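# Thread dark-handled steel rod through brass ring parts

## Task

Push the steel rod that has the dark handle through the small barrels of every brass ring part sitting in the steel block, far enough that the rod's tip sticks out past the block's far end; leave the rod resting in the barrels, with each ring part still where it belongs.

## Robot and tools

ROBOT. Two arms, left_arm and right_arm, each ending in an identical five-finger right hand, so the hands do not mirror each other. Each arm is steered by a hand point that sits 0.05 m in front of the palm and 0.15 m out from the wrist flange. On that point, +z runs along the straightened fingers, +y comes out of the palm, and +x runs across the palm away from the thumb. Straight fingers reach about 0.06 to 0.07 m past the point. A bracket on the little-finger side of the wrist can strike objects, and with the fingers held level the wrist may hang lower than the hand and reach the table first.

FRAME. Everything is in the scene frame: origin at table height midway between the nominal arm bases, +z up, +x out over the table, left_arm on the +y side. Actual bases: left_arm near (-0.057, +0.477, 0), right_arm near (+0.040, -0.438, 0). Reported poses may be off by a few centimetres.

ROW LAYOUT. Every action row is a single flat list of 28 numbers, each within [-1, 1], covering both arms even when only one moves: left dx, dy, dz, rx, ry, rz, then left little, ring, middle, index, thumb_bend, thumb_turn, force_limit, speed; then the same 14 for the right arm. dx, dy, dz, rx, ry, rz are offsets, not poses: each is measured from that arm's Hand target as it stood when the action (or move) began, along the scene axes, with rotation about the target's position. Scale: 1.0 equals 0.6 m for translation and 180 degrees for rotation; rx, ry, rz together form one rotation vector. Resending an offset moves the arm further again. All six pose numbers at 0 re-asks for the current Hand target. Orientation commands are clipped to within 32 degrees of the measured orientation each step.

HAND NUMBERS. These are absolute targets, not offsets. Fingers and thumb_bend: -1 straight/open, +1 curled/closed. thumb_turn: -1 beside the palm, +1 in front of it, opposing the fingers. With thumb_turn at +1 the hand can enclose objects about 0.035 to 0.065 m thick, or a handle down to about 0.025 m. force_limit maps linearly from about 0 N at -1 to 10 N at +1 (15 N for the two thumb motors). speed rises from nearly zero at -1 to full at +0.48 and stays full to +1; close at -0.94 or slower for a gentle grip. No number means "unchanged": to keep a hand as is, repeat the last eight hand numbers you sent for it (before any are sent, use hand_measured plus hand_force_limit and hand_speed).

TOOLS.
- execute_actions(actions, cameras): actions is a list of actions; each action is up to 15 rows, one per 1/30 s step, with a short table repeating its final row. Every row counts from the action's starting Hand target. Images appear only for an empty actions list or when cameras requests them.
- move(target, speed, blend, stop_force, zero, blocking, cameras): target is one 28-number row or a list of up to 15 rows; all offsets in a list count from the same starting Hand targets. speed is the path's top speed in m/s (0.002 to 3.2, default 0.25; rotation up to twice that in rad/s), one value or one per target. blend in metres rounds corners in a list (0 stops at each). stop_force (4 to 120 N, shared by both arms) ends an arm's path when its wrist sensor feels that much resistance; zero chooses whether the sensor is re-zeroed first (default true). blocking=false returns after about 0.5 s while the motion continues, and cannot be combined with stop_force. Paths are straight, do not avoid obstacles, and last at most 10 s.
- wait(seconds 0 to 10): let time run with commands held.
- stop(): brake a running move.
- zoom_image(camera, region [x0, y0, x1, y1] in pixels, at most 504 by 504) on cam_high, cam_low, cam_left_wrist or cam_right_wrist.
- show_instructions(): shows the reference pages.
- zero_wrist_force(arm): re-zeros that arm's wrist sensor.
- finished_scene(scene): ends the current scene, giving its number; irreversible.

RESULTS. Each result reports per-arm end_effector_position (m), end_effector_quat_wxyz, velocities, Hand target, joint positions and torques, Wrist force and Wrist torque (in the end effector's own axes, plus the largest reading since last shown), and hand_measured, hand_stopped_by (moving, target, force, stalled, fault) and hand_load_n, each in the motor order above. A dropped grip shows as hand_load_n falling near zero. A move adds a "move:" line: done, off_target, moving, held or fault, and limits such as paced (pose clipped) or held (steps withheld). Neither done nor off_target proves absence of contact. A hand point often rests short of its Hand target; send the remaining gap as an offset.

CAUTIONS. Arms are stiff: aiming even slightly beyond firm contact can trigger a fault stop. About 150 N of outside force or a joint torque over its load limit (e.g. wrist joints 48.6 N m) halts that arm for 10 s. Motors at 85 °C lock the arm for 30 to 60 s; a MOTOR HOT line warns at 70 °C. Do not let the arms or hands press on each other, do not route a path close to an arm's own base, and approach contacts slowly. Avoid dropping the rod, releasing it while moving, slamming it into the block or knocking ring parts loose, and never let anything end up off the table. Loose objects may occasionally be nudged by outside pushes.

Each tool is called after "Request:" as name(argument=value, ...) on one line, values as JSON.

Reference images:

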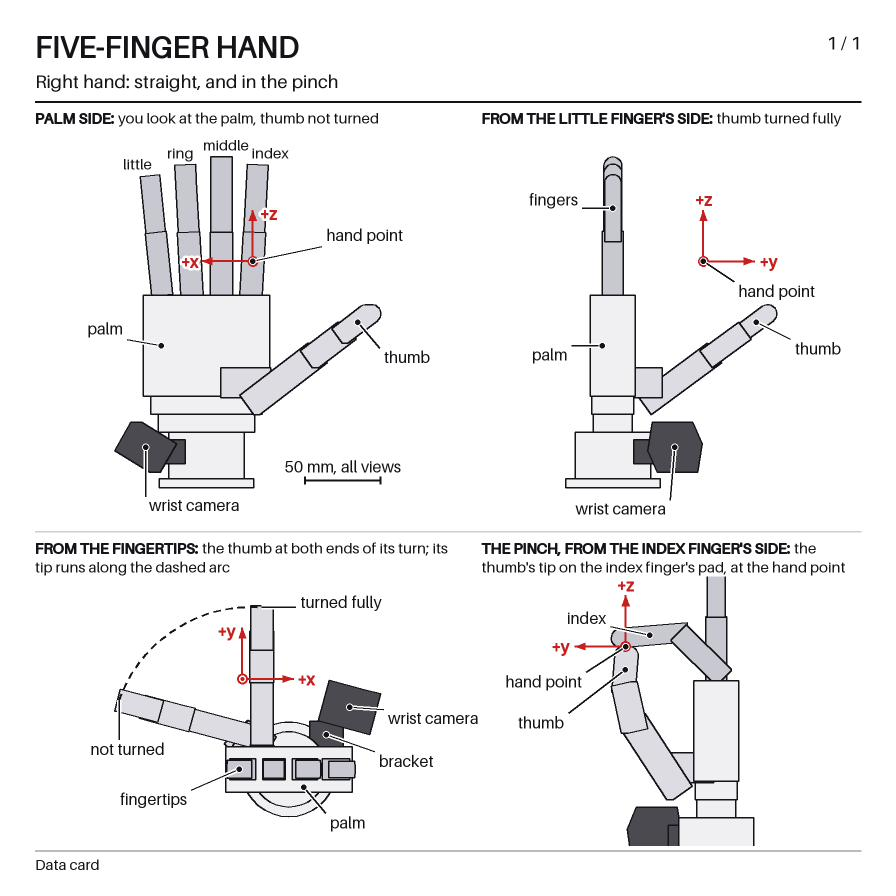

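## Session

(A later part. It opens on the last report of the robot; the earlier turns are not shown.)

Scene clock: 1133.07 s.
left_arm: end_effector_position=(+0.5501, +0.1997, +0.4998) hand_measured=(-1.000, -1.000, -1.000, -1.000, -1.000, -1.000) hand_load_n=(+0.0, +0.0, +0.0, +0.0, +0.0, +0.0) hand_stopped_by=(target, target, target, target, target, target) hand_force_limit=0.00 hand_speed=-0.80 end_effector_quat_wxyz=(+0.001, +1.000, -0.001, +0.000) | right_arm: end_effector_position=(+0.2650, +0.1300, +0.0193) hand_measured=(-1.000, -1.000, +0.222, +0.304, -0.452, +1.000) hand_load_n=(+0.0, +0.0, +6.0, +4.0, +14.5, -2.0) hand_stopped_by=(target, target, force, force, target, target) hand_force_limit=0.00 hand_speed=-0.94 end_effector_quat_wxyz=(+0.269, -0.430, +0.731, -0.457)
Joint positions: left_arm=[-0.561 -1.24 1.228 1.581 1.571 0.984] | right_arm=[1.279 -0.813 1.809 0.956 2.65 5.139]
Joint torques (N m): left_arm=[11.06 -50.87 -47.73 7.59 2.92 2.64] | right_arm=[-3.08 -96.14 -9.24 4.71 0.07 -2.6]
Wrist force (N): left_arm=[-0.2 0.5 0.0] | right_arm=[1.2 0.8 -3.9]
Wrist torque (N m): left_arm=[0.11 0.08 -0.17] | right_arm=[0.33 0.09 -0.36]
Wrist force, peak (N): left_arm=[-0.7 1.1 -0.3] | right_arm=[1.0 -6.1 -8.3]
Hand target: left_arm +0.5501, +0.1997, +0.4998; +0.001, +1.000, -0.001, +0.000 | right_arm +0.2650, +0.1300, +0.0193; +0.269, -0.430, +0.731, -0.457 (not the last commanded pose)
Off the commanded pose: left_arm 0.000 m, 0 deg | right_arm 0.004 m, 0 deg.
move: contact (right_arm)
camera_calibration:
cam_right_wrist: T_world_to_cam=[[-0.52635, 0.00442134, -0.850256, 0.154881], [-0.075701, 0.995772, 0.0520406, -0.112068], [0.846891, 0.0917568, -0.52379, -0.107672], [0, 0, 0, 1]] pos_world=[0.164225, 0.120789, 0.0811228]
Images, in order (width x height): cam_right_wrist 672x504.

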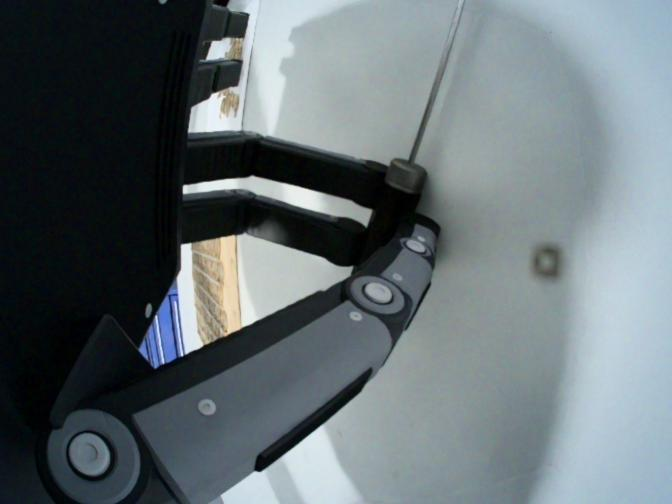

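Request:
move(target=[0,0,0,0,0,0,-1,-1,-1,-1,-1,-1,0,-0.8,0,0,0,0,0,0,-1,-1,0.1,0.15,-0.45,1,0.0,-0.95], speed=0.02)

Request:
move(target=[0,0,0,0,0,0,-1,-1,-1,-1,-1,-1,0,-0.8,0,0,0,0,0,0,-1,-1,-0.15,-0.15,-0.45,1,0.0,-0.8], speed=0.02)

Request:
move(target=[[0,0,0,0,0,0,-1,-1,-1,-1,-1,-1,0,-0.8,-0.0073,0.004,0.003,0,0,0,-1,-1,-0.15,-0.15,-0.45,1,0.0,-0.8],[0,0,0,0,0,0,-1,-1,-1,-1,-1,-1,0,-0.8,-0.0073,0.004,0.2,0,0,0,-1,-1,-0.15,-0.15,-0.45,1,0.0,-0.8]], speed=0.04, cameras=["cam_right_wrist","cam_high"])

Request:
zoom_image(camera="cam_high", region=[130, 80, 260, 160])

Scene clock: 1148.20 s.
left_arm: end_effector_position=(+0.5501, +0.1997, +0.4998) hand_measured=(-1.000, -1.000, -1.000, -1.000, -1.000, -1.000) hand_load_n=(+0.0, +0.0, +0.0, +0.0, +0.0, +0.0) hand_stopped_by=(target, target, target, target, target, target) hand_force_limit=0.00 hand_speed=-0.80 end_effector_quat_wxyz=(+0.001, +1.000, -0.001, +0.000) | right_arm: end_effector_position=(+0.2650, +0.1300, +0.0193) hand_measured=(-1.000, -1.000, +0.100, +0.150, -0.450, +1.000) hand_load_n=(+0.0, -0.5, +0.0, +0.0, +0.0, +0.0) hand_stopped_by=(target, target, target, target, target, target) hand_force_limit=0.00 hand_speed=-0.95 end_effector_quat_wxyz=(+0.269, -0.430, +0.731, -0.457)
Joint positions: left_arm=[-0.561 -1.24 1.228 1.581 1.571 0.984] | right_arm=[1.279 -0.813 1.809 0.956 2.65 5.139]
Joint torques (N m): left_arm=[10.09 -49.88 -46.94 7.55 3.04 2.89] | right_arm=[3.59 -95.16 -13.04 4.52 -0.5 -0.97]
Wrist force (N): left_arm=[-0.2 1.1 0.2] | right_arm=[0.2 4.2 -0.2]
Wrist torque (N m): left_arm=[0.18 0.07 -0.15] | right_arm=[0.44 0.03 -0.28]
Wrist force, peak (N): left_arm=[-0.4 1.3 -0.3] | right_arm=[1.1 0.5 -4.7]
Hand target: left_arm +0.5501, +0.1997, +0.4998; +0.001, +1.000, -0.001, +0.000 | right_arm +0.2650, +0.1300, +0.0193; +0.269, -0.430, +0.731, -0.457
Off the commanded pose: left_arm 0.000 m, 0 deg | right_arm 0.000 m, 0 deg.
move: done

Scene clock: 1149.03 s.
left_arm: end_effector_position=(+0.5501, +0.1997, +0.4998) hand_measured=(-1.000, -1.000, -1.000, -1.000, -1.000, -1.000) hand_load_n=(+0.0, +0.0, +0.0, +0.0, +0.0, +0.0) hand_stopped_by=(target, target, target, target, target, target) hand_force_limit=0.00 hand_speed=-0.80 end_effector_quat_wxyz=(+0.001, +1.000, -0.001, +0.000) | right_arm: end_effector_position=(+0.2650, +0.1300, +0.0194) hand_measured=(-1.000, -1.000, -0.150, -0.150, -0.450, +1.000) hand_load_n=(+0.0, +0.0, +0.0, +0.0, +0.0, +0.0) hand_stopped_by=(target, target, target, target, target, target) hand_force_limit=0.00 hand_speed=-0.80 end_effector_quat_wxyz=(+0.269, -0.430, +0.731, -0.457)
Joint positions: left_arm=[-0.561 -1.24 1.228 1.581 1.571 0.984] | right_arm=[1.279 -0.813 1.809 0.956 2.65 5.139]
Joint torques (N m): left_arm=[9.84 -48.91 -47.97 7.62 3.13 2.91] | right_arm=[2.01 -71.29 -13.87 0.76 -0.28 -0.26]
Wrist force (N): left_arm=[-0.1 1.0 -0.2] | right_arm=[0.3 4.2 0.3]
Wrist torque (N m): left_arm=[0.17 0.08 -0.16] | right_arm=[0.44 0.02 -0.28]
Wrist force, peak (N): left_arm=[-0.3 1.1 -0.3] | right_arm=[0.4 -10.5 -16.6]
Hand target: left_arm +0.5501, +0.1997, +0.4998; +0.001, +1.000, -0.001, +0.000 | right_arm +0.2650, +0.1300, +0.0193; +0.269, -0.430, +0.731, -0.457
Off the commanded pose: left_arm 0.000 m, 0 deg | right_arm 0.000 m, 0 deg.
move: done

Scene clock: 1152.97 s.
left_arm: end_effector_position=(+0.5501, +0.1997, +0.4998) hand_measured=(-1.000, -1.000, -1.000, -1.000, -1.000, -1.000) hand_load_n=(+0.5, +0.0, +0.0, +0.0, +0.0, +0.0) hand_stopped_by=(target, target, target, target, target, target) hand_force_limit=0.00 hand_speed=-0.80 end_effector_quat_wxyz=(+0.001, +1.000, -0.001, +0.000) | right_arm: end_effector_position=(+0.2606, +0.1324, +0.1393) hand_measured=(-1.000, -1.000, -0.150, -0.150, -0.450, +1.000) hand_load_n=(+0.0, +0.0, +0.0, +0.0, +0.0, +0.0) hand_stopped_by=(target, target, target, target, target, target) hand_force_limit=0.00 hand_speed=-0.80 end_effector_quat_wxyz=(+0.269, -0.430, +0.731, -0.457)
Joint positions: left_arm=[-0.561 -1.24 1.228 1.581 1.571 0.984] | right_arm=[1.287 -0.968 1.797 1.137 2.647 5.155]
Joint torques (N m): left_arm=[9.13 -50.28 -47.59 7.34 3.37 2.75] | right_arm=[11.65 -91.64 -29.26 5.13 -1.65 3.14]
Wrist force (N): left_arm=[-0.6 0.8 -0.3] | right_arm=[-0.1 3.8 -0.1]
Wrist torque (N m): left_arm=[0.18 0.15 -0.19] | right_arm=[0.40 0.07 -0.27]
Wrist force, peak (N): left_arm=[-0.3 1.5 -0.3] | right_arm=[0.3 5.0 0.2]
Hand target: left_arm +0.5501, +0.1997, +0.4998; +0.001, +1.000, -0.001, +0.000 | right_arm +0.2606, +0.1324, +0.1393; +0.269, -0.430, +0.731, -0.457
Off the commanded pose: left_arm 0.000 m, 0 deg | right_arm 0.000 m, 0 deg.
move: done
camera_calibration:
cam_right_wrist: T_world_to_cam=[[-0.52635, 0.00442134, -0.850256, 0.2545], [-0.075701, 0.995772, 0.0520406, -0.121031], [0.846891, 0.0917568, -0.52379, -0.0413637], [0, 0, 0, 1]] pos_world=[0.159825, 0.123189, 0.201023]
Images, in order (width x height): cam_high 672x504, cam_right_wrist 672x504.

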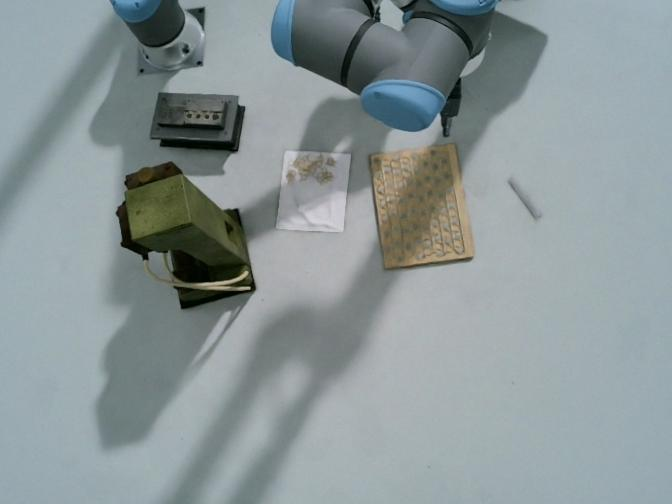

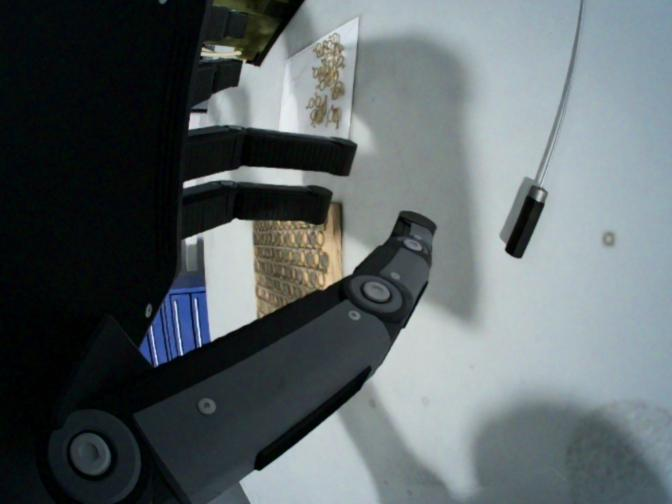

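Scaled by 3.877 from the camera's 672x504 image, which has a finer 960x720 frame.

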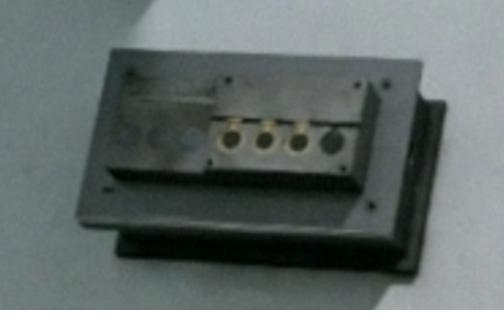

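Request:
move(target=[[0,0,0,0,0,0,-1,-1,-1,-1,-1,-1,0,-0.8,0.066,-0.3,0.433,0.16,0.094,-0.15,-1,-1,-1,-1,-1,-1,0,-0.5],[0,0,0,0,0,0,-1,-1,-1,-1,-1,-1,0,-0.8,0.049,-0.771,0.351,0.3203,0.1885,-0.3013,-1,-1,-1,-1,-1,-1,0,-0.5]], speed=0.2, blend=[0.05,0], cameras=["cam_right_wrist"])

Request:
move(target=[-0.508,-0.142,-0.583,0,0,-0.65,-1,-1,-1,-1,-1,-1,0,-0.8,0,0,0,0,0,0,-1,-1,-1,-1,-1,-1,0,-0.5], speed=0.2, cameras=["all"])

Scene clock: 1197.33 s.
left_arm: end_effector_position=(+0.5501, +0.1997, +0.4998) hand_measured=(-1.000, -1.000, -1.000, -1.000, -1.000, -1.000) hand_load_n=(+0.0, +0.0, +0.0, +0.0, +0.0, +0.0) hand_stopped_by=(target, target, target, target, target, target) hand_force_limit=0.00 hand_speed=-0.80 end_effector_quat_wxyz=(+0.001, +1.000, -0.001, +0.000) | right_arm: end_effector_position=(+0.2900, -0.3302, +0.3499) hand_measured=(-1.000, -1.000, -1.000, -1.000, -1.000, -1.000) hand_load_n=(+0.0, +0.0, +0.0, +0.0, +0.0, +0.0) hand_stopped_by=(target, target, target, target, target, target) hand_force_limit=0.00 hand_speed=-0.50 end_effector_quat_wxyz=(+0.000, +0.000, +1.000, +0.001)
Joint positions: left_arm=[-0.561 -1.24 1.228 1.581 1.571 0.984] | right_arm=[-0.662 -2.087 2.257 1.401 1.57 4.033]
Joint torques (N m): left_arm=[6.15 -50.41 -47.4 7.62 3.29 3.14] | right_arm=[-6.13 -7.63 -27.42 5.24 -3.67 -3.33]
Wrist force (N): left_arm=[-0.3 1.0 -0.3] | right_arm=[-0.2 1.5 1.8]
Wrist torque (N m): left_arm=[0.21 0.11 -0.16] | right_arm=[0.23 0.13 -0.02]
Wrist force, peak (N): left_arm=[-0.1 1.5 -0.5] | right_arm=[-0.8 6.0 -0.4]
Hand target: left_arm +0.5501, +0.1997, +0.4998; +0.001, +1.000, -0.001, +0.000 | right_arm +0.2900, -0.3302, +0.3499; +0.000, +0.000, +1.000, +0.001
Off the commanded pose: left_arm 0.000 m, 0 deg | right_arm 0.000 m, 0 deg.
move: done
camera_calibration:
cam_right_wrist: T_world_to_cam=[[-0.251772, 0.966796, 0.0437863, 0.376427], [0.833777, 0.193716, 0.517002, -0.360511], [0.491353, 0.166674, -0.854864, 0.330249], [0, 0, 0, 1]] pos_world=[0.23309, -0.349136, 0.452221]
Images, in order (width x height): cam_right_wrist 672x504.

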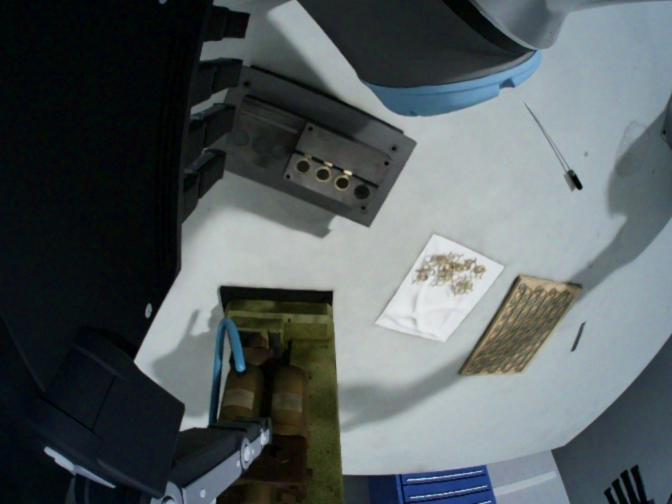

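Scene clock: 1202.93 s.
left_arm: end_effector_position=(+0.2454, +0.1145, +0.1500) hand_measured=(-1.000, -1.000, -1.000, -1.000, -1.000, -1.000) hand_load_n=(+0.0, +0.0, +0.0, +0.0, -0.5, +0.0) hand_stopped_by=(target, target, target, target, target, target) hand_force_limit=0.00 hand_speed=-0.80 end_effector_quat_wxyz=(-0.001, -0.521, +0.853, +0.000) | right_arm: end_effector_position=(+0.2900, -0.3302, +0.3499) hand_measured=(-1.000, -1.000, -1.000, -1.000, -1.000, -1.000) hand_load_n=(+0.0, +0.0, +0.0, +0.0, +0.0, +0.0) hand_stopped_by=(target, target, target, target, target, target) hand_force_limit=0.00 hand_speed=-0.50 end_effector_quat_wxyz=(+0.000, +0.000, +1.000, +0.001)
Joint positions: left_arm=[-1.184 -1.275 1.933 0.913 1.572 2.403] | right_arm=[-0.663 -2.087 2.257 1.401 1.569 4.032]
Joint torques (N m): left_arm=[-8.48 -38.48 -20.56 0.93 3.1 2.67] | right_arm=[-5.98 -6.74 -28.94 5.73 -3.38 -3.07]
Wrist force (N): left_arm=[-0.6 0.5 -0.3] | right_arm=[-0.6 1.4 1.8]
Wrist torque (N m): left_arm=[0.09 0.13 -0.18] | right_arm=[0.22 0.18 -0.04]
Wrist force, peak (N): left_arm=[-0.7 1.2 0.1] | right_arm=[-0.3 1.4 2.5]
Hand target: left_arm +0.2453, +0.1145, +0.1500; -0.001, -0.521, +0.853, +0.000 | right_arm +0.2900, -0.3302, +0.3499; +0.000, +0.000, +1.000, +0.001
Off the commanded pose: left_arm 0.000 m, 0 deg | right_arm 0.000 m, 0 deg.
move: done
camera_calibration:
cam_left_wrist: T_world_to_cam=[[-0.974793, 0.216317, 0.0546341, 0.196187], [0.213855, 0.836115, 0.505151, -0.224718], [0.0635921, 0.504101, -0.8613, 0.173518], [0, 0, 0, 1]] pos_world=[0.228264, 0.0579813, 0.25225]
cam_right_wrist: T_world_to_cam=[[-0.251775, 0.966795, 0.0437844, 0.376429], [0.833776, 0.193719, 0.517002, -0.360509], [0.491353, 0.166674, -0.854864, 0.330249], [0, 0, 0, 1]] pos_world=[0.23309, -0.349136, 0.452221]

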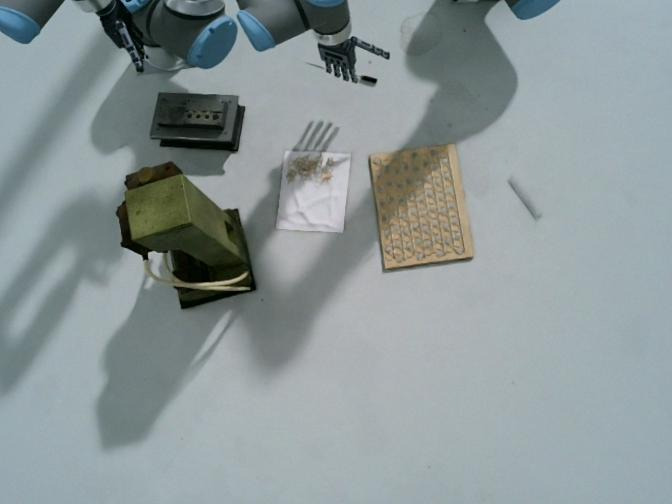

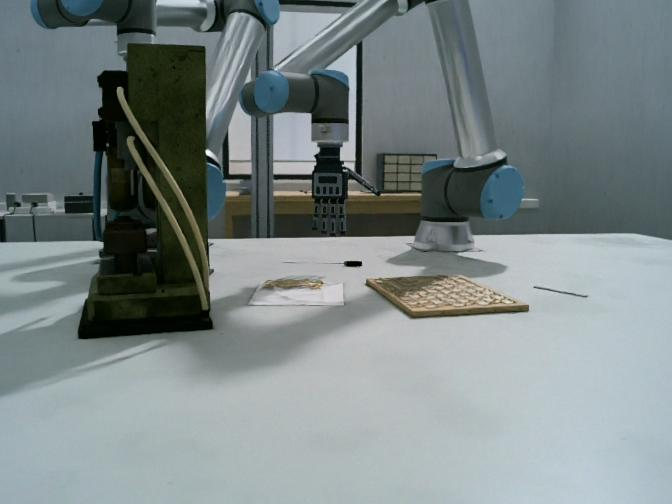

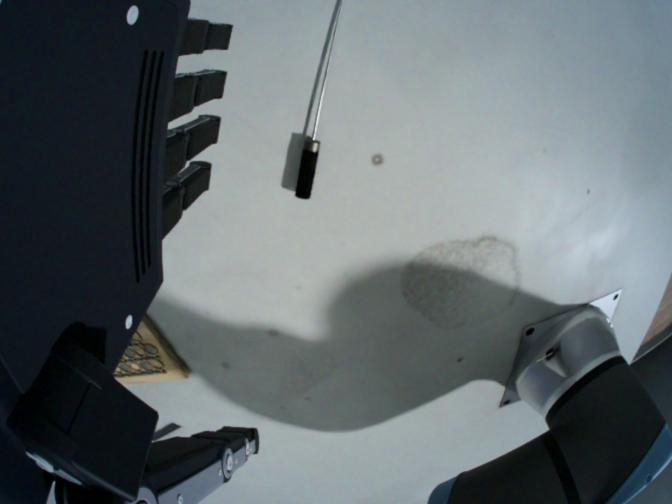

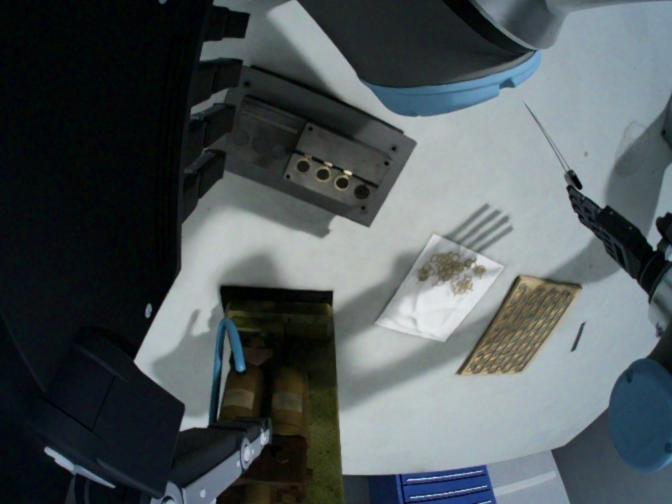

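Request:
zoom_image(camera="cam_left_wrist", region=[280, 110, 350, 210])

Request:
zoom_image(camera="cam_right_wrist", region=[270, 110, 430, 230])

Scaled by 5.040 from the camera's 672x504 image, which has a finer 960x720 frame.

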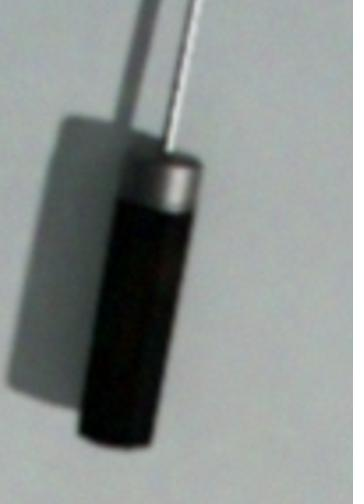

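Scaled by 3.150 from the camera's 672x504 image, which has a finer 960x720 frame.

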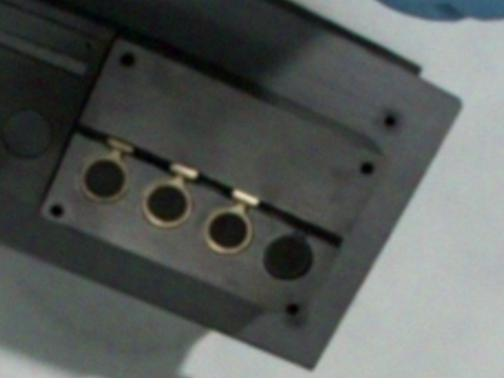

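Request:
move(target=[[0.0225,0.0467,-0.06,-0.1564,-0.3194,0.0109,-1,-1,-0.08,-0.05,-0.45,1,0,0,0,0,0,0,0,0,-1,-1,-1,-1,-1,-1,0,-0.5],[0.0225,0.0467,-0.17,-0.1564,-0.3194,0.0109,-1,-1,-0.08,-0.05,-0.45,1,0,0,0,0,0,0,0,0,-1,-1,-1,-1,-1,-1,0,-0.5]], speed=0.12, cameras=["cam_left_wrist","cam_low"])

Request:
zoom_image(camera="cam_left_wrist", region=[240, 40, 480, 280])

Scene clock: 1307.13 s.
left_arm: end_effector_position=(+0.2588, +0.1425, +0.0480) hand_measured=(-1.000, -1.000, -0.080, -0.050, -0.450, +1.000) hand_load_n=(-0.5, +0.0, +0.0, +0.0, +0.0, +0.0) hand_stopped_by=(target, target, target, target, target, target) hand_force_limit=0.00 hand_speed=0.00 end_effector_quat_wxyz=(+0.284, -0.456, +0.715, -0.447) | right_arm: end_effector_position=(+0.2900, -0.3302, +0.3499) hand_measured=(-1.000, -1.000, -1.000, -1.000, -1.000, -1.000) hand_load_n=(+0.0, +0.0, +0.0, +0.0, +0.0, +0.0) hand_stopped_by=(target, target, target, target, target, target) hand_force_limit=0.00 hand_speed=-0.50 end_effector_quat_wxyz=(+0.000, +0.000, +1.000, +0.001)
Joint positions: left_arm=[-1.797 -1.384 2.533 0.066 0.488 1.969] | right_arm=[-0.663 -2.087 2.257 1.401 1.569 4.032]
Joint torques (N m): left_arm=[9.9 -14.93 -6.37 0.09 1.46 2.8] | right_arm=[-7.57 -8.48 -29.28 5.71 -3.21 -2.36]
Wrist force (N): left_arm=[0.0 -0.9 0.7] | right_arm=[-0.8 1.6 1.8]
Wrist torque (N m): left_arm=[-0.22 -0.14 -0.39] | right_arm=[0.25 0.22 -0.05]
Wrist force, peak (N): left_arm=[0.4 -1.4 0.7] | right_arm=[-0.4 1.8 2.2]
Hand target: left_arm +0.2588, +0.1425, +0.0480; +0.284, -0.456, +0.715, -0.447 | right_arm +0.2900, -0.3302, +0.3499; +0.000, +0.000, +1.000, +0.001
Off the commanded pose: left_arm 0.000 m, 0 deg | right_arm 0.000 m, 0 deg.
move: done
camera_calibration:
cam_left_wrist: T_world_to_cam=[[-0.534963, -0.029476, -0.844361, 0.173176], [-0.132184, 0.990004, 0.0491878, -0.10994], [0.834471, 0.137925, -0.533512, -0.0923554], [0, 0, 0, 1]] pos_world=[0.155178, 0.126684, 0.102358]
Images, in order (width x height): cam_low 672x504, cam_left_wrist 672x504.

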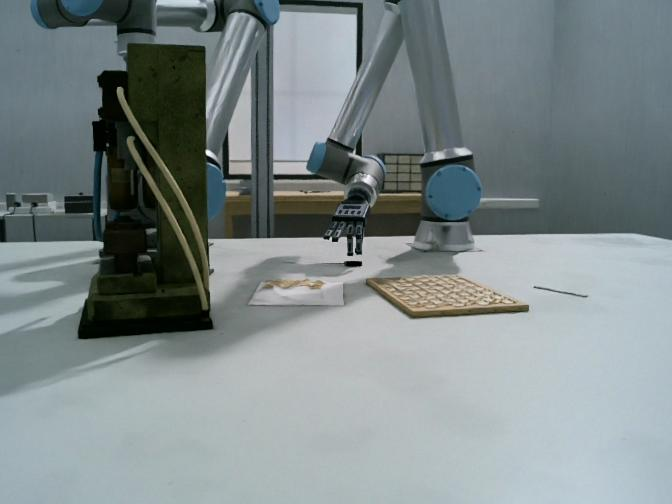

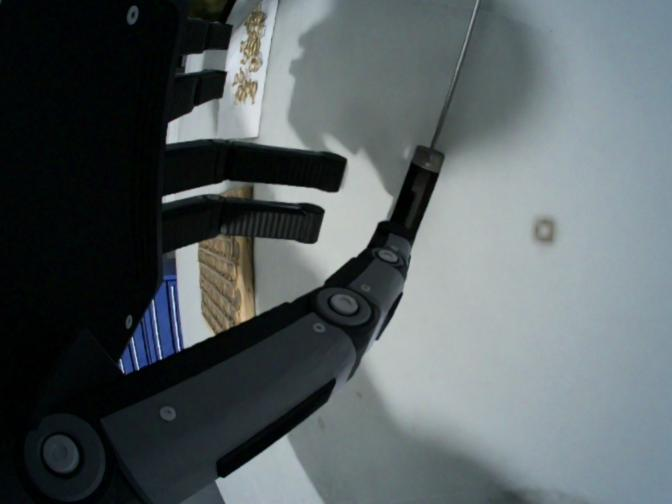

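Scaled by 2.100 from the camera's 672x504 image, which has a finer 960x720 frame.

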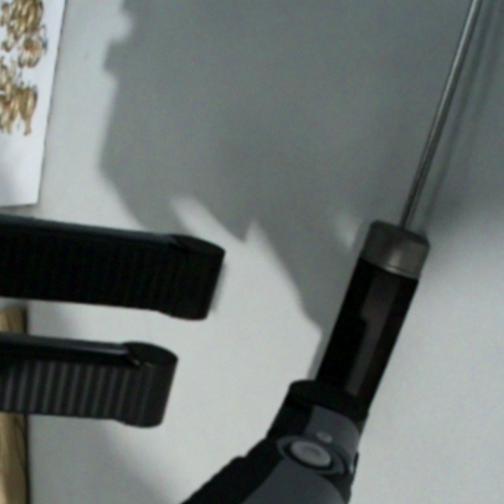

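Request:
move(target=[-0.0025,-0.0025,-0.03,0,0,0,-1,-1,-0.08,-0.05,-0.45,1,0,0,0,0,0,0,0,0,-1,-1,-1,-1,-1,-1,0,-0.5], speed=0.04)

Request:
move(target=[0,0,-0.035,0,0,0,-1,-1,-0.08,-0.05,-0.45,1,0,0,0,0,0,0,0,0,-1,-1,-1,-1,-1,-1,0,-0.5], speed=0.008, stop_force=4, cameras=["cam_left_wrist"])

Request:
zoom_image(camera="cam_left_wrist", region=[220, 60, 460, 260])

Scene clock: 1335.80 s.
left_arm: end_effector_position=(+0.2573, +0.1410, +0.0300) hand_measured=(-1.000, -1.000, -0.080, -0.050, -0.450, +1.000) hand_load_n=(+0.0, +0.0, +0.0, +0.0, +0.5, +0.0) hand_stopped_by=(target, target, target, target, target, target) hand_force_limit=0.00 hand_speed=0.00 end_effector_quat_wxyz=(+0.284, -0.456, +0.715, -0.447) | right_arm: end_effector_position=(+0.2900, -0.3302, +0.3499) hand_measured=(-1.000, -1.000, -1.000, -1.000, -1.000, -1.000) hand_load_n=(+0.0, +0.0, +0.0, +0.0, +0.0, +0.0) hand_stopped_by=(target, target, target, target, target, target) hand_force_limit=0.00 hand_speed=-0.50 end_effector_quat_wxyz=(+0.000, +0.000, +1.000, +0.001)
Joint positions: left_arm=[-1.801 -1.332 2.537 0.018 0.486 1.96] | right_arm=[-0.663 -2.087 2.257 1.401 1.569 4.032]
Joint torques (N m): left_arm=[-7.56 -16.29 -2.39 0.08 -4.1 -3.3] | right_arm=[-6.64 -8.72 -29.4 5.55 -2.95 -2.93]
Wrist force (N): left_arm=[-0.1 -0.5 0.9] | right_arm=[-0.1 1.4 1.8]
Wrist torque (N m): left_arm=[-0.20 -0.13 -0.15] | right_arm=[0.22 0.10 -0.01]
Wrist force, peak (N): left_arm=[0.2 -0.5 1.4] | right_arm=[-0.4 1.7 2.3]
Hand target: left_arm +0.2573, +0.1410, +0.0300; +0.284, -0.456, +0.715, -0.447 | right_arm +0.2900, -0.3302, +0.3499; +0.000, +0.000, +1.000, +0.001
Off the commanded pose: left_arm 0.000 m, 0 deg | right_arm 0.000 m, 0 deg.
move: done

Scene clock: 1338.07 s.
left_arm: end_effector_position=(+0.2573, +0.1411, +0.0196) hand_measured=(-1.000, -1.000, -0.080, -0.050, -0.450, +1.000) hand_load_n=(+0.0, -0.5, +0.0, +0.0, +0.0, +0.0) hand_stopped_by=(target, target, target, target, target, target) hand_force_limit=0.00 hand_speed=0.00 end_effector_quat_wxyz=(+0.284, -0.456, +0.715, -0.447) | right_arm: end_effector_position=(+0.2900, -0.3302, +0.3499) hand_measured=(-1.000, -1.000, -1.000, -1.000, -1.000, -1.000) hand_load_n=(+0.0, +0.0, +0.0, +0.5, +0.0, +0.0) hand_stopped_by=(target, target, target, target, target, target) hand_force_limit=0.00 hand_speed=-0.50 end_effector_quat_wxyz=(+0.000, +0.000, +1.000, +0.001)
Joint positions: left_arm=[-1.801 -1.304 2.54 -0.013 0.486 1.96] | right_arm=[-0.663 -2.087 2.257 1.401 1.569 4.032]
Joint torques (N m): left_arm=[-2.76 -44.63 -14.41 6.7 2.59 -2.94] | right_arm=[-5.85 -5.86 -29.62 5.32 -3.18 -2.93]
Wrist force (N): left_arm=[0.4 -4.8 -1.8] | right_arm=[-0.5 1.2 1.7]
Wrist torque (N m): left_arm=[-0.03 -0.09 -0.23] | right_arm=[0.21 0.17 -0.04]
Wrist force, peak (N): left_arm=[0.4 -12.8 -6.1] | right_arm=[-0.4 1.4 2.4]
Hand target: left_arm +0.2573, +0.1410, +0.0196; +0.284, -0.456, +0.715, -0.447 (not the last commanded pose) | right_arm +0.2900, -0.3302, +0.3499; +0.000, +0.000, +1.000, +0.001
Off the commanded pose: left_arm 0.011 m, 0 deg | right_arm 0.000 m, 0 deg.
move: contact (left_arm)
camera_calibration:
cam_left_wrist: T_world_to_cam=[[-0.534893, -0.0294654, -0.844406, 0.148343], [-0.132188, 0.990003, 0.0491892, -0.107355], [0.834515, 0.137931, -0.533441, -0.106076], [0, 0, 0, 1]] pos_world=[0.153678, 0.125284, 0.0739577]
Images, in order (width x height): cam_left_wrist 672x504.

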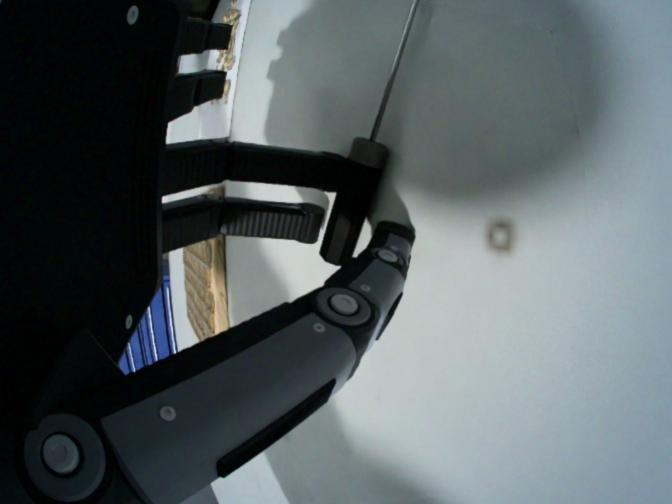

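Scaled by 2.100 from the camera's 672x504 image, which has a finer 960x720 frame.

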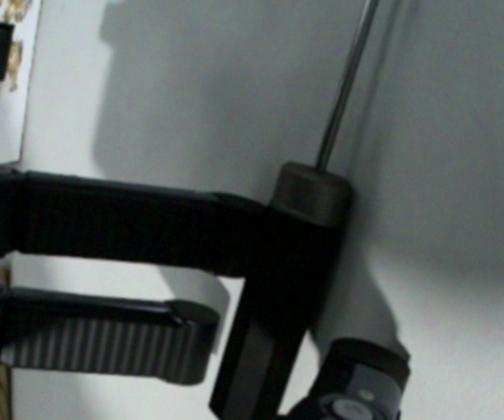

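Request:
move(target=[[0.0,0.0,0.01,0,0,0,-1,-1,-0.08,-0.05,-0.45,1,0,0,0,0,0,0,0,0,-1,-1,-1,-1,-1,-1,0,-0.5],[0.0075,-0.0033,0.01,0,0,0,-1,-1,-0.08,-0.05,-0.45,1,0,0,0,0,0,0,0,0,-1,-1,-1,-1,-1,-1,0,-0.5]], speed=0.05, cameras=["cam_left_wrist"])

Scene clock: 1382.77 s.
left_arm: end_effector_position=(+0.2618, +0.1391, +0.0256) hand_measured=(-1.000, -1.000, -0.080, -0.050, -0.450, +1.000) hand_load_n=(+0.0, +0.0, +0.0, +0.0, +0.0, +0.0) hand_stopped_by=(target, target, target, target, target, target) hand_force_limit=0.00 hand_speed=0.00 end_effector_quat_wxyz=(+0.284, -0.456, +0.715, -0.447) | right_arm: end_effector_position=(+0.2900, -0.3302, +0.3499) hand_measured=(-1.000, -1.000, -1.000, -1.000, -1.000, -1.000) hand_load_n=(-0.5, +0.0, +0.0, +0.0, +0.0, +0.0) hand_stopped_by=(target, target, target, target, target, target) hand_force_limit=0.00 hand_speed=-0.50 end_effector_quat_wxyz=(+0.000, +0.000, +1.000, +0.001)
Joint positions: left_arm=[-1.781 -1.328 2.532 -0.017 0.494 2] | right_arm=[-0.663 -2.087 2.257 1.401 1.569 4.032]
Joint torques (N m): left_arm=[10.15 -44.83 -22.74 0.18 1.47 3.01] | right_arm=[-5.59 -6.44 -29.22 4.93 -2.98 -2.36]
Wrist force (N): left_arm=[-0.2 -0.4 0.9] | right_arm=[-0.4 1.2 2.0]
Wrist torque (N m): left_arm=[-0.19 -0.10 -0.39] | right_arm=[0.19 0.15 -0.03]
Wrist force, peak (N): left_arm=[0.5 -5.9 -2.1] | right_arm=[-0.7 1.6 2.3]
Hand target: left_arm +0.2618, +0.1391, +0.0256; +0.284, -0.456, +0.715, -0.447 | right_arm +0.2900, -0.3302, +0.3499; +0.000, +0.000, +1.000, +0.001
Off the commanded pose: left_arm 0.000 m, 0 deg | right_arm 0.000 m, 0 deg.
move: done
camera_calibration:
cam_left_wrist: T_world_to_cam=[[-0.534893, -0.0294654, -0.844406, 0.155758], [-0.132188, 0.990003, 0.0491892, -0.105075], [0.834515, 0.137931, -0.533441, -0.106354], [0, 0, 0, 1]] pos_world=[0.158178, 0.123284, 0.0799577]
Images, in order (width x height): cam_left_wrist 672x504.

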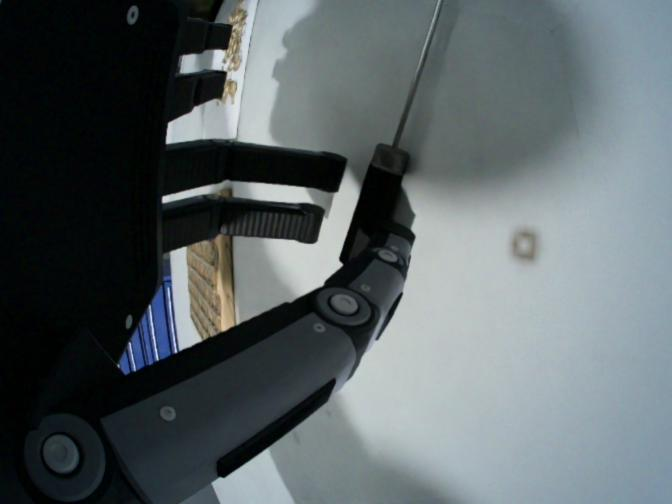

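Request:
move(target=[0.0,0.0,-0.0102,0,0,0,-1,-1,-0.08,-0.05,-0.45,1,0,0,0,0,0,0,0,0,-1,-1,-1,-1,-1,-1,0,-0.5], speed=0.02, stop_force=5, cameras=["cam_left_wrist"])

Request:
zoom_image(camera="cam_left_wrist", region=[280, 100, 480, 300])

Scene clock: 1399.87 s.
left_arm: end_effector_position=(+0.2618, +0.1390, +0.0196) hand_measured=(-1.000, -1.000, -0.080, -0.050, -0.450, +1.000) hand_load_n=(+0.0, +0.0, +0.0, +0.0, +0.0, +0.0) hand_stopped_by=(target, target, target, target, target, target) hand_force_limit=0.00 hand_speed=0.00 end_effector_quat_wxyz=(+0.284, -0.456, +0.715, -0.447) | right_arm: end_effector_position=(+0.2900, -0.3302, +0.3499) hand_measured=(-1.000, -1.000, -1.000, -1.000, -1.000, -1.000) hand_load_n=(+0.0, +0.0, +0.0, +0.0, +0.0, +0.0) hand_stopped_by=(target, target, target, target, target, target) hand_force_limit=0.00 hand_speed=-0.50 end_effector_quat_wxyz=(+0.000, +0.000, +1.000, +0.001)
Joint positions: left_arm=[-1.781 -1.312 2.534 -0.035 0.494 2] | right_arm=[-0.663 -2.087 2.257 1.401 1.569 4.032]
Joint torques (N m): left_arm=[7.27 -31.15 -1.96 3.22 1.59 1.13] | right_arm=[-2.51 -8.5 -26.12 5.42 -2.74 -3.1]
Wrist force (N): left_arm=[0.1 -6.8 -2.5] | right_arm=[-0.6 1.8 1.8]
Wrist torque (N m): left_arm=[-0.01 -0.08 -0.49] | right_arm=[0.28 0.19 -0.03]
Wrist force, peak (N): left_arm=[-0.2 -7.0 -2.7] | right_arm=[-0.5 1.8 2.3]
Hand target: left_arm +0.2618, +0.1390, +0.0196; +0.284, -0.456, +0.715, -0.447 | right_arm +0.2900, -0.3302, +0.3499; +0.000, +0.000, +1.000, +0.001
Off the commanded pose: left_arm 0.000 m, 0 deg | right_arm 0.000 m, 0 deg.
move: contact (left_arm)
camera_calibration:
cam_left_wrist: T_world_to_cam=[[-0.534998, -0.0295665, -0.844336, 0.150713], [-0.132239, 0.99, 0.0491235, -0.104667], [0.83444, 0.137935, -0.533558, -0.109521], [0, 0, 0, 1]] pos_world=[0.158179, 0.123183, 0.0739583]
Images, in order (width x height): cam_left_wrist 672x504.

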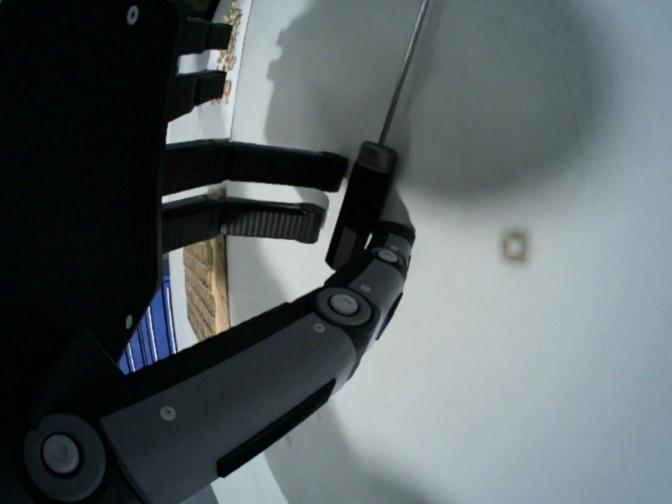

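Scaled by 2.520 from the camera's 672x504 image, which has a finer 960x720 frame.

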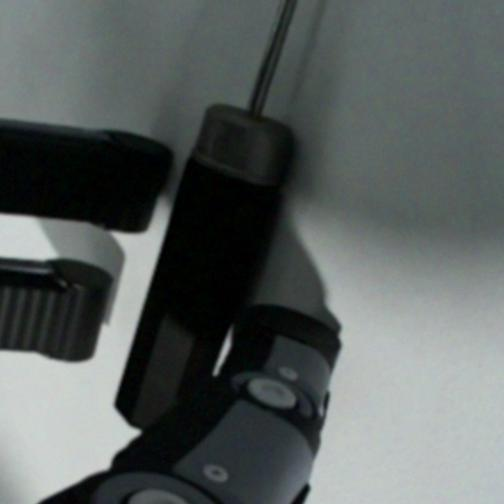

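Request:
move(target=[[0.0,0.0,0.003,0,0,0,-1,-1,-0.08,-0.05,-0.45,1,0,0,0,0,0,0,0,0,-1,-1,-1,-1,-1,-1,0,-0.5],[0.0,0.0,0.003,0,0,0,-1,-1,0.5,0.5,-0.45,1,-0.2,-0.88,0,0,0,0,0,0,-1,-1,-1,-1,-1,-1,0,-0.5]], speed=0.02, cameras=["cam_left_wrist"])

Request:
zoom_image(camera="cam_left_wrist", region=[280, 80, 480, 280])

Scene clock: 1421.93 s.
left_arm: end_effector_position=(+0.2618, +0.1390, +0.0214) hand_measured=(-1.000, -1.000, +0.230, +0.500, -0.452, +1.000) hand_load_n=(+0.0, +0.0, +5.0, +0.0, +5.5, +0.5) hand_stopped_by=(target, target, force, target, target, target) hand_force_limit=-0.20 hand_speed=-0.88 end_effector_quat_wxyz=(+0.284, -0.456, +0.715, -0.447) | right_arm: end_effector_position=(+0.2900, -0.3302, +0.3499) hand_measured=(-1.000, -1.000, -1.000, -1.000, -1.000, -1.000) hand_load_n=(+0.0, +0.0, +0.0, -0.5, +0.0, +0.0) hand_stopped_by=(target, target, target, target, target, target) hand_force_limit=0.00 hand_speed=-0.50 end_effector_quat_wxyz=(+0.000, +0.000, +1.000, +0.001)
Joint positions: left_arm=[-1.781 -1.317 2.533 -0.029 0.494 2] | right_arm=[-0.663 -2.087 2.257 1.401 1.569 4.032]
Joint torques (N m): left_arm=[8.61 -45.62 -22.61 6.86 1.31 2.47] | right_arm=[-6.08 -7.29 -27.74 5.07 -2.48 -2.71]
Wrist force (N): left_arm=[0.1 -0.5 0.6] | right_arm=[-0.2 1.4 1.4]
Wrist torque (N m): left_arm=[-0.17 -0.14 -0.37] | right_arm=[0.24 0.13 -0.02]
Wrist force, peak (N): left_arm=[-0.4 -7.0 -2.8] | right_arm=[-0.5 2.0 2.1]
Hand target: left_arm +0.2618, +0.1390, +0.0214; +0.284, -0.456, +0.715, -0.447 | right_arm +0.2900, -0.3302, +0.3499; +0.000, +0.000, +1.000, +0.001
Off the commanded pose: left_arm 0.000 m, 0 deg | right_arm 0.000 m, 0 deg.
move: done
camera_calibration:
cam_left_wrist: T_world_to_cam=[[-0.534998, -0.0295665, -0.844336, 0.152233], [-0.132239, 0.99, 0.0491235, -0.104756], [0.83444, 0.137935, -0.533558, -0.10856], [0, 0, 0, 1]] pos_world=[0.158179, 0.123183, 0.0757583]
Images, in order (width x height): cam_left_wrist 672x504.

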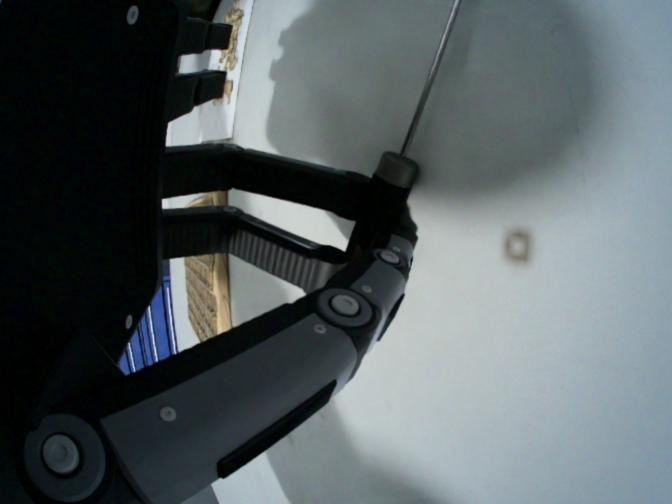

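Scaled by 2.520 from the camera's 672x504 image, which has a finer 960x720 frame.

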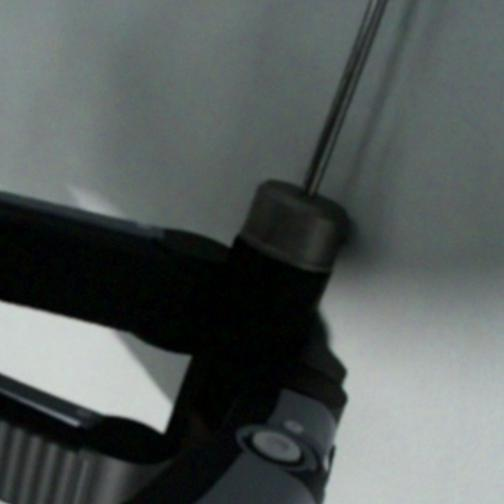

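Request:
move(target=[0.0,0.0,0.0,0,0,0,-1,-1,-0.08,-0.05,-0.45,1,-0.2,-0.7,0,0,0,0,0,0,-1,-1,-1,-1,-1,-1,0,-0.5], speed=0.02, cameras=["cam_left_wrist"])

Request:
zoom_image(camera="cam_left_wrist", region=[280, 80, 480, 280])

Scene clock: 1437.13 s.
left_arm: end_effector_position=(+0.2618, +0.1390, +0.0214) hand_measured=(-1.000, -1.000, -0.080, +0.302, -0.450, +1.000) hand_load_n=(+0.0, +0.0, +0.5, -13.5, +0.0, +0.0) hand_stopped_by=(target, target, target, moving, target, target) hand_force_limit=-0.20 hand_speed=-0.70 end_effector_quat_wxyz=(+0.284, -0.456, +0.715, -0.447) | right_arm: end_effector_position=(+0.2900, -0.3302, +0.3499) hand_measured=(-1.000, -1.000, -1.000, -1.000, -1.000, -1.000) hand_load_n=(+0.0, +0.0, +0.0, +0.0, +0.0, +0.0) hand_stopped_by=(target, target, target, target, target, target) hand_force_limit=0.00 hand_speed=-0.50 end_effector_quat_wxyz=(+0.000, +0.000, +1.000, +0.001)
Joint positions: left_arm=[-1.781 -1.317 2.533 -0.029 0.494 2] | right_arm=[-0.663 -2.087 2.257 1.401 1.569 4.032]
Joint torques (N m): left_arm=[9.46 -35.09 -16.1 2.55 1.6 2.07] | right_arm=[-5.07 -7.17 -28.57 5.03 -2.48 -2.7]
Wrist force (N): left_arm=[2.0 -21.4 -11.5] | right_arm=[-0.7 1.3 2.0]
Wrist torque (N m): left_arm=[-0.28 -0.08 -0.45] | right_arm=[0.20 0.20 -0.05]
Wrist force, peak (N): left_arm=[2.7 -23.1 -12.1] | right_arm=[-0.6 1.8 2.3]
Hand target: left_arm +0.2618, +0.1390, +0.0214; +0.284, -0.456, +0.715, -0.447 | right_arm +0.2900, -0.3302, +0.3499; +0.000, +0.000, +1.000, +0.001
Off the commanded pose: left_arm 0.000 m, 0 deg | right_arm 0.000 m, 0 deg.
move: done
camera_calibration:
cam_left_wrist: T_world_to_cam=[[-0.534998, -0.0295665, -0.844336, 0.152233], [-0.132239, 0.99, 0.0491235, -0.104756], [0.83444, 0.137935, -0.533558, -0.10856], [0, 0, 0, 1]] pos_world=[0.158179, 0.123183, 0.0757583]
Images, in order (width x height): cam_left_wrist 672x504.

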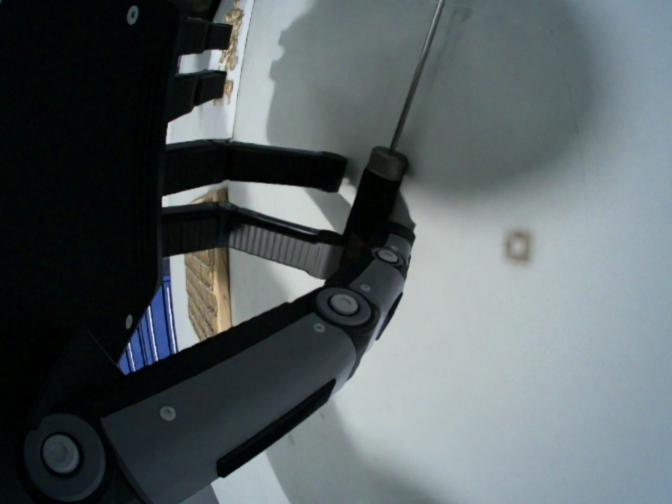

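Scaled by 2.520 from the camera's 672x504 image, which has a finer 960x720 frame.

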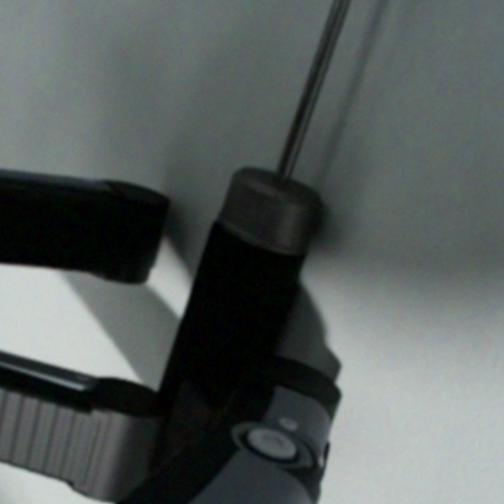

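Request:
move(target=[0.0,0.0,0.015,0,0,0,-1,-1,-0.08,-0.05,-0.45,1,-0.2,-0.7,0,0,0,0,0,0,-1,-1,-1,-1,-1,-1,0,-0.5], speed=0.03, cameras=["cam_left_wrist"])

Request:
zoom_image(camera="cam_left_wrist", region=[280, 80, 480, 280])

Scene clock: 1449.10 s.
left_arm: end_effector_position=(+0.2618, +0.1391, +0.0303) hand_measured=(-1.000, -1.000, -0.080, +0.302, -0.450, +1.000) hand_load_n=(+0.0, +0.0, +0.0, +0.0, +0.0, +0.0) hand_stopped_by=(target, target, target, stalled, target, target) hand_force_limit=-0.20 hand_speed=-0.70 end_effector_quat_wxyz=(+0.284, -0.456, +0.716, -0.447) | right_arm: end_effector_position=(+0.2900, -0.3302, +0.3499) hand_measured=(-1.000, -1.000, -1.000, -1.000, -1.000, -1.000) hand_load_n=(+0.0, +0.0, +0.0, +0.0, +0.0, +0.0) hand_stopped_by=(target, target, target, target, target, target) hand_force_limit=0.00 hand_speed=-0.50 end_effector_quat_wxyz=(+0.000, +0.000, +1.000, +0.001)
Joint positions: left_arm=[-1.781 -1.341 2.531 -0.003 0.494 2] | right_arm=[-0.663 -2.087 2.257 1.401 1.569 4.032]
Joint torques (N m): left_arm=[0.36 -44.59 -24.64 6.95 1.47 -2.82] | right_arm=[-5.87 -7.16 -28.87 5.08 -2.53 -2.77]
Wrist force (N): left_arm=[-0.3 -0.5 0.8] | right_arm=[-0.3 1.6 1.9]
Wrist torque (N m): left_arm=[-0.17 -0.08 -0.39] | right_arm=[0.23 0.13 -0.02]
Wrist force, peak (N): left_arm=[2.7 -22.9 -12.1] | right_arm=[-0.7 1.7 2.2]
Hand target: left_arm +0.2618, +0.1390, +0.0304; +0.284, -0.456, +0.715, -0.447 | right_arm +0.2900, -0.3302, +0.3499; +0.000, +0.000, +1.000, +0.001
Off the commanded pose: left_arm 0.000 m, 0 deg | right_arm 0.000 m, 0 deg.
move: done
camera_calibration:
cam_left_wrist: T_world_to_cam=[[-0.534903, -0.0293816, -0.844402, 0.159718], [-0.132143, 0.990006, 0.0492606, -0.10532], [0.834516, 0.137932, -0.53344, -0.103847], [0, 0, 0, 1]] pos_world=[0.158178, 0.123284, 0.0846576]
Images, in order (width x height): cam_left_wrist 672x504.

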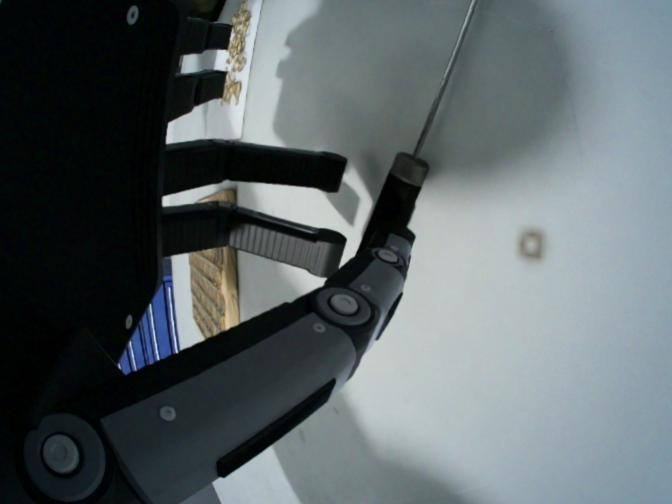

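Scaled by 2.520 from the camera's 672x504 image, which has a finer 960x720 frame.

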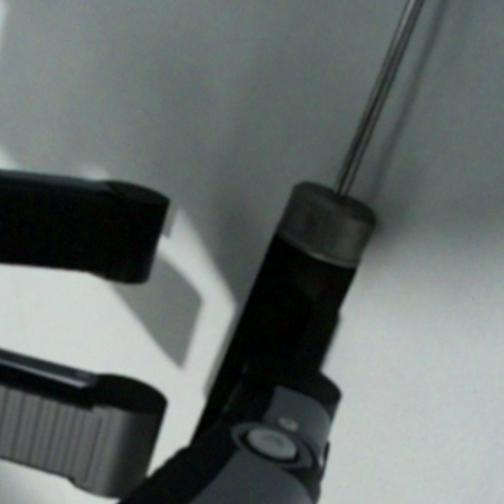

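Request:
move(target=[[-0.0147,-0.0072,0.0,0,0,0,-1,-1,-0.08,-0.06,-0.45,1,-0.2,-0.7,0,0,0,0,0,0,-1,-1,-1,-1,-1,-1,0,-0.5],[-0.0147,-0.0072,-0.017,0,0,0,-1,-1,-0.08,-0.06,-0.45,1,-0.2,-0.7,0,0,0,0,0,0,-1,-1,-1,-1,-1,-1,0,-0.5]], speed=0.03, cameras=["cam_left_wrist"])

Request:
zoom_image(camera="cam_left_wrist", region=[280, 80, 480, 280])

Scene clock: 1530.87 s.
left_arm: end_effector_position=(+0.2530, +0.1347, +0.0202) hand_measured=(-1.000, -1.000, -0.080, -0.060, -0.450, +1.000) hand_load_n=(+0.0, +0.0, +0.0, +0.0, +0.0, +0.5) hand_stopped_by=(target, target, target, target, target, target) hand_force_limit=-0.20 hand_speed=-0.70 end_effector_quat_wxyz=(+0.284, -0.456, +0.715, -0.447) | right_arm: end_effector_position=(+0.2900, -0.3302, +0.3499) hand_measured=(-1.000, -1.000, -1.000, -1.000, -1.000, -1.000) hand_load_n=(+0.0, +0.0, +0.0, +0.0, +0.0, +0.0) hand_stopped_by=(target, target, target, target, target, target) hand_force_limit=0.00 hand_speed=-0.50 end_effector_quat_wxyz=(+0.000, +0.000, +1.000, +0.001)
Joint positions: left_arm=[-1.812 -1.294 2.529 0.006 0.483 1.938] | right_arm=[-0.663 -2.087 2.257 1.401 1.569 4.032]
Joint torques (N m): left_arm=[7.63 -18.22 -0.38 -0.16 -4.28 2.83] | right_arm=[-9.11 -7.58 -29.41 4.79 -2.24 -2.97]
Wrist force (N): left_arm=[0.1 -0.2 0.6] | right_arm=[-0.7 1.4 2.1]
Wrist torque (N m): left_arm=[-0.14 -0.15 -0.14] | right_arm=[0.20 0.19 -0.04]
Wrist force, peak (N): left_arm=[0.0 -0.7 1.3] | right_arm=[-0.5 1.6 2.5]
Hand target: left_arm +0.2530, +0.1347, +0.0202; +0.284, -0.456, +0.715, -0.447 | right_arm +0.2900, -0.3302, +0.3499; +0.000, +0.000, +1.000, +0.001
Off the commanded pose: left_arm 0.000 m, 0 deg | right_arm 0.000 m, 0 deg.
move: done
camera_calibration:
cam_left_wrist: T_world_to_cam=[[-0.53499, -0.0296505, -0.844338, 0.14634], [-0.132201, 0.990011, 0.0489993, -0.101614], [0.834451, 0.137837, -0.533566, -0.10117], [0, 0, 0, 1]] pos_world=[0.149278, 0.118883, 0.0745584]
Images, in order (width x height): cam_left_wrist 672x504.

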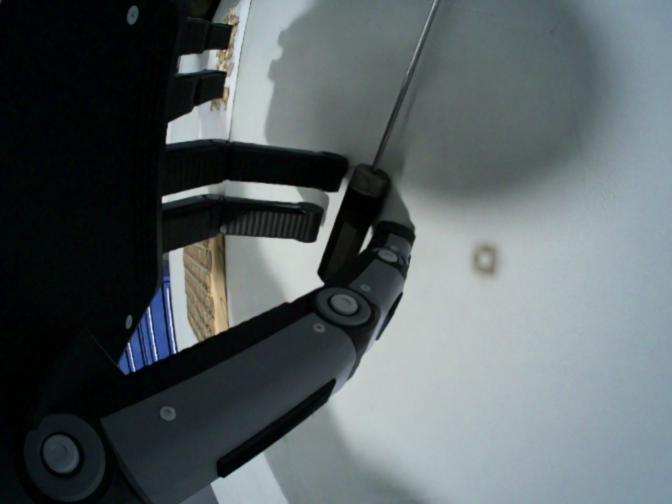

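Scaled by 2.520 from the camera's 672x504 image, which has a finer 960x720 frame.

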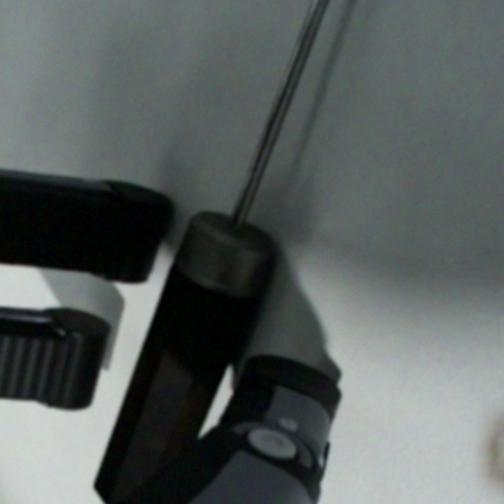

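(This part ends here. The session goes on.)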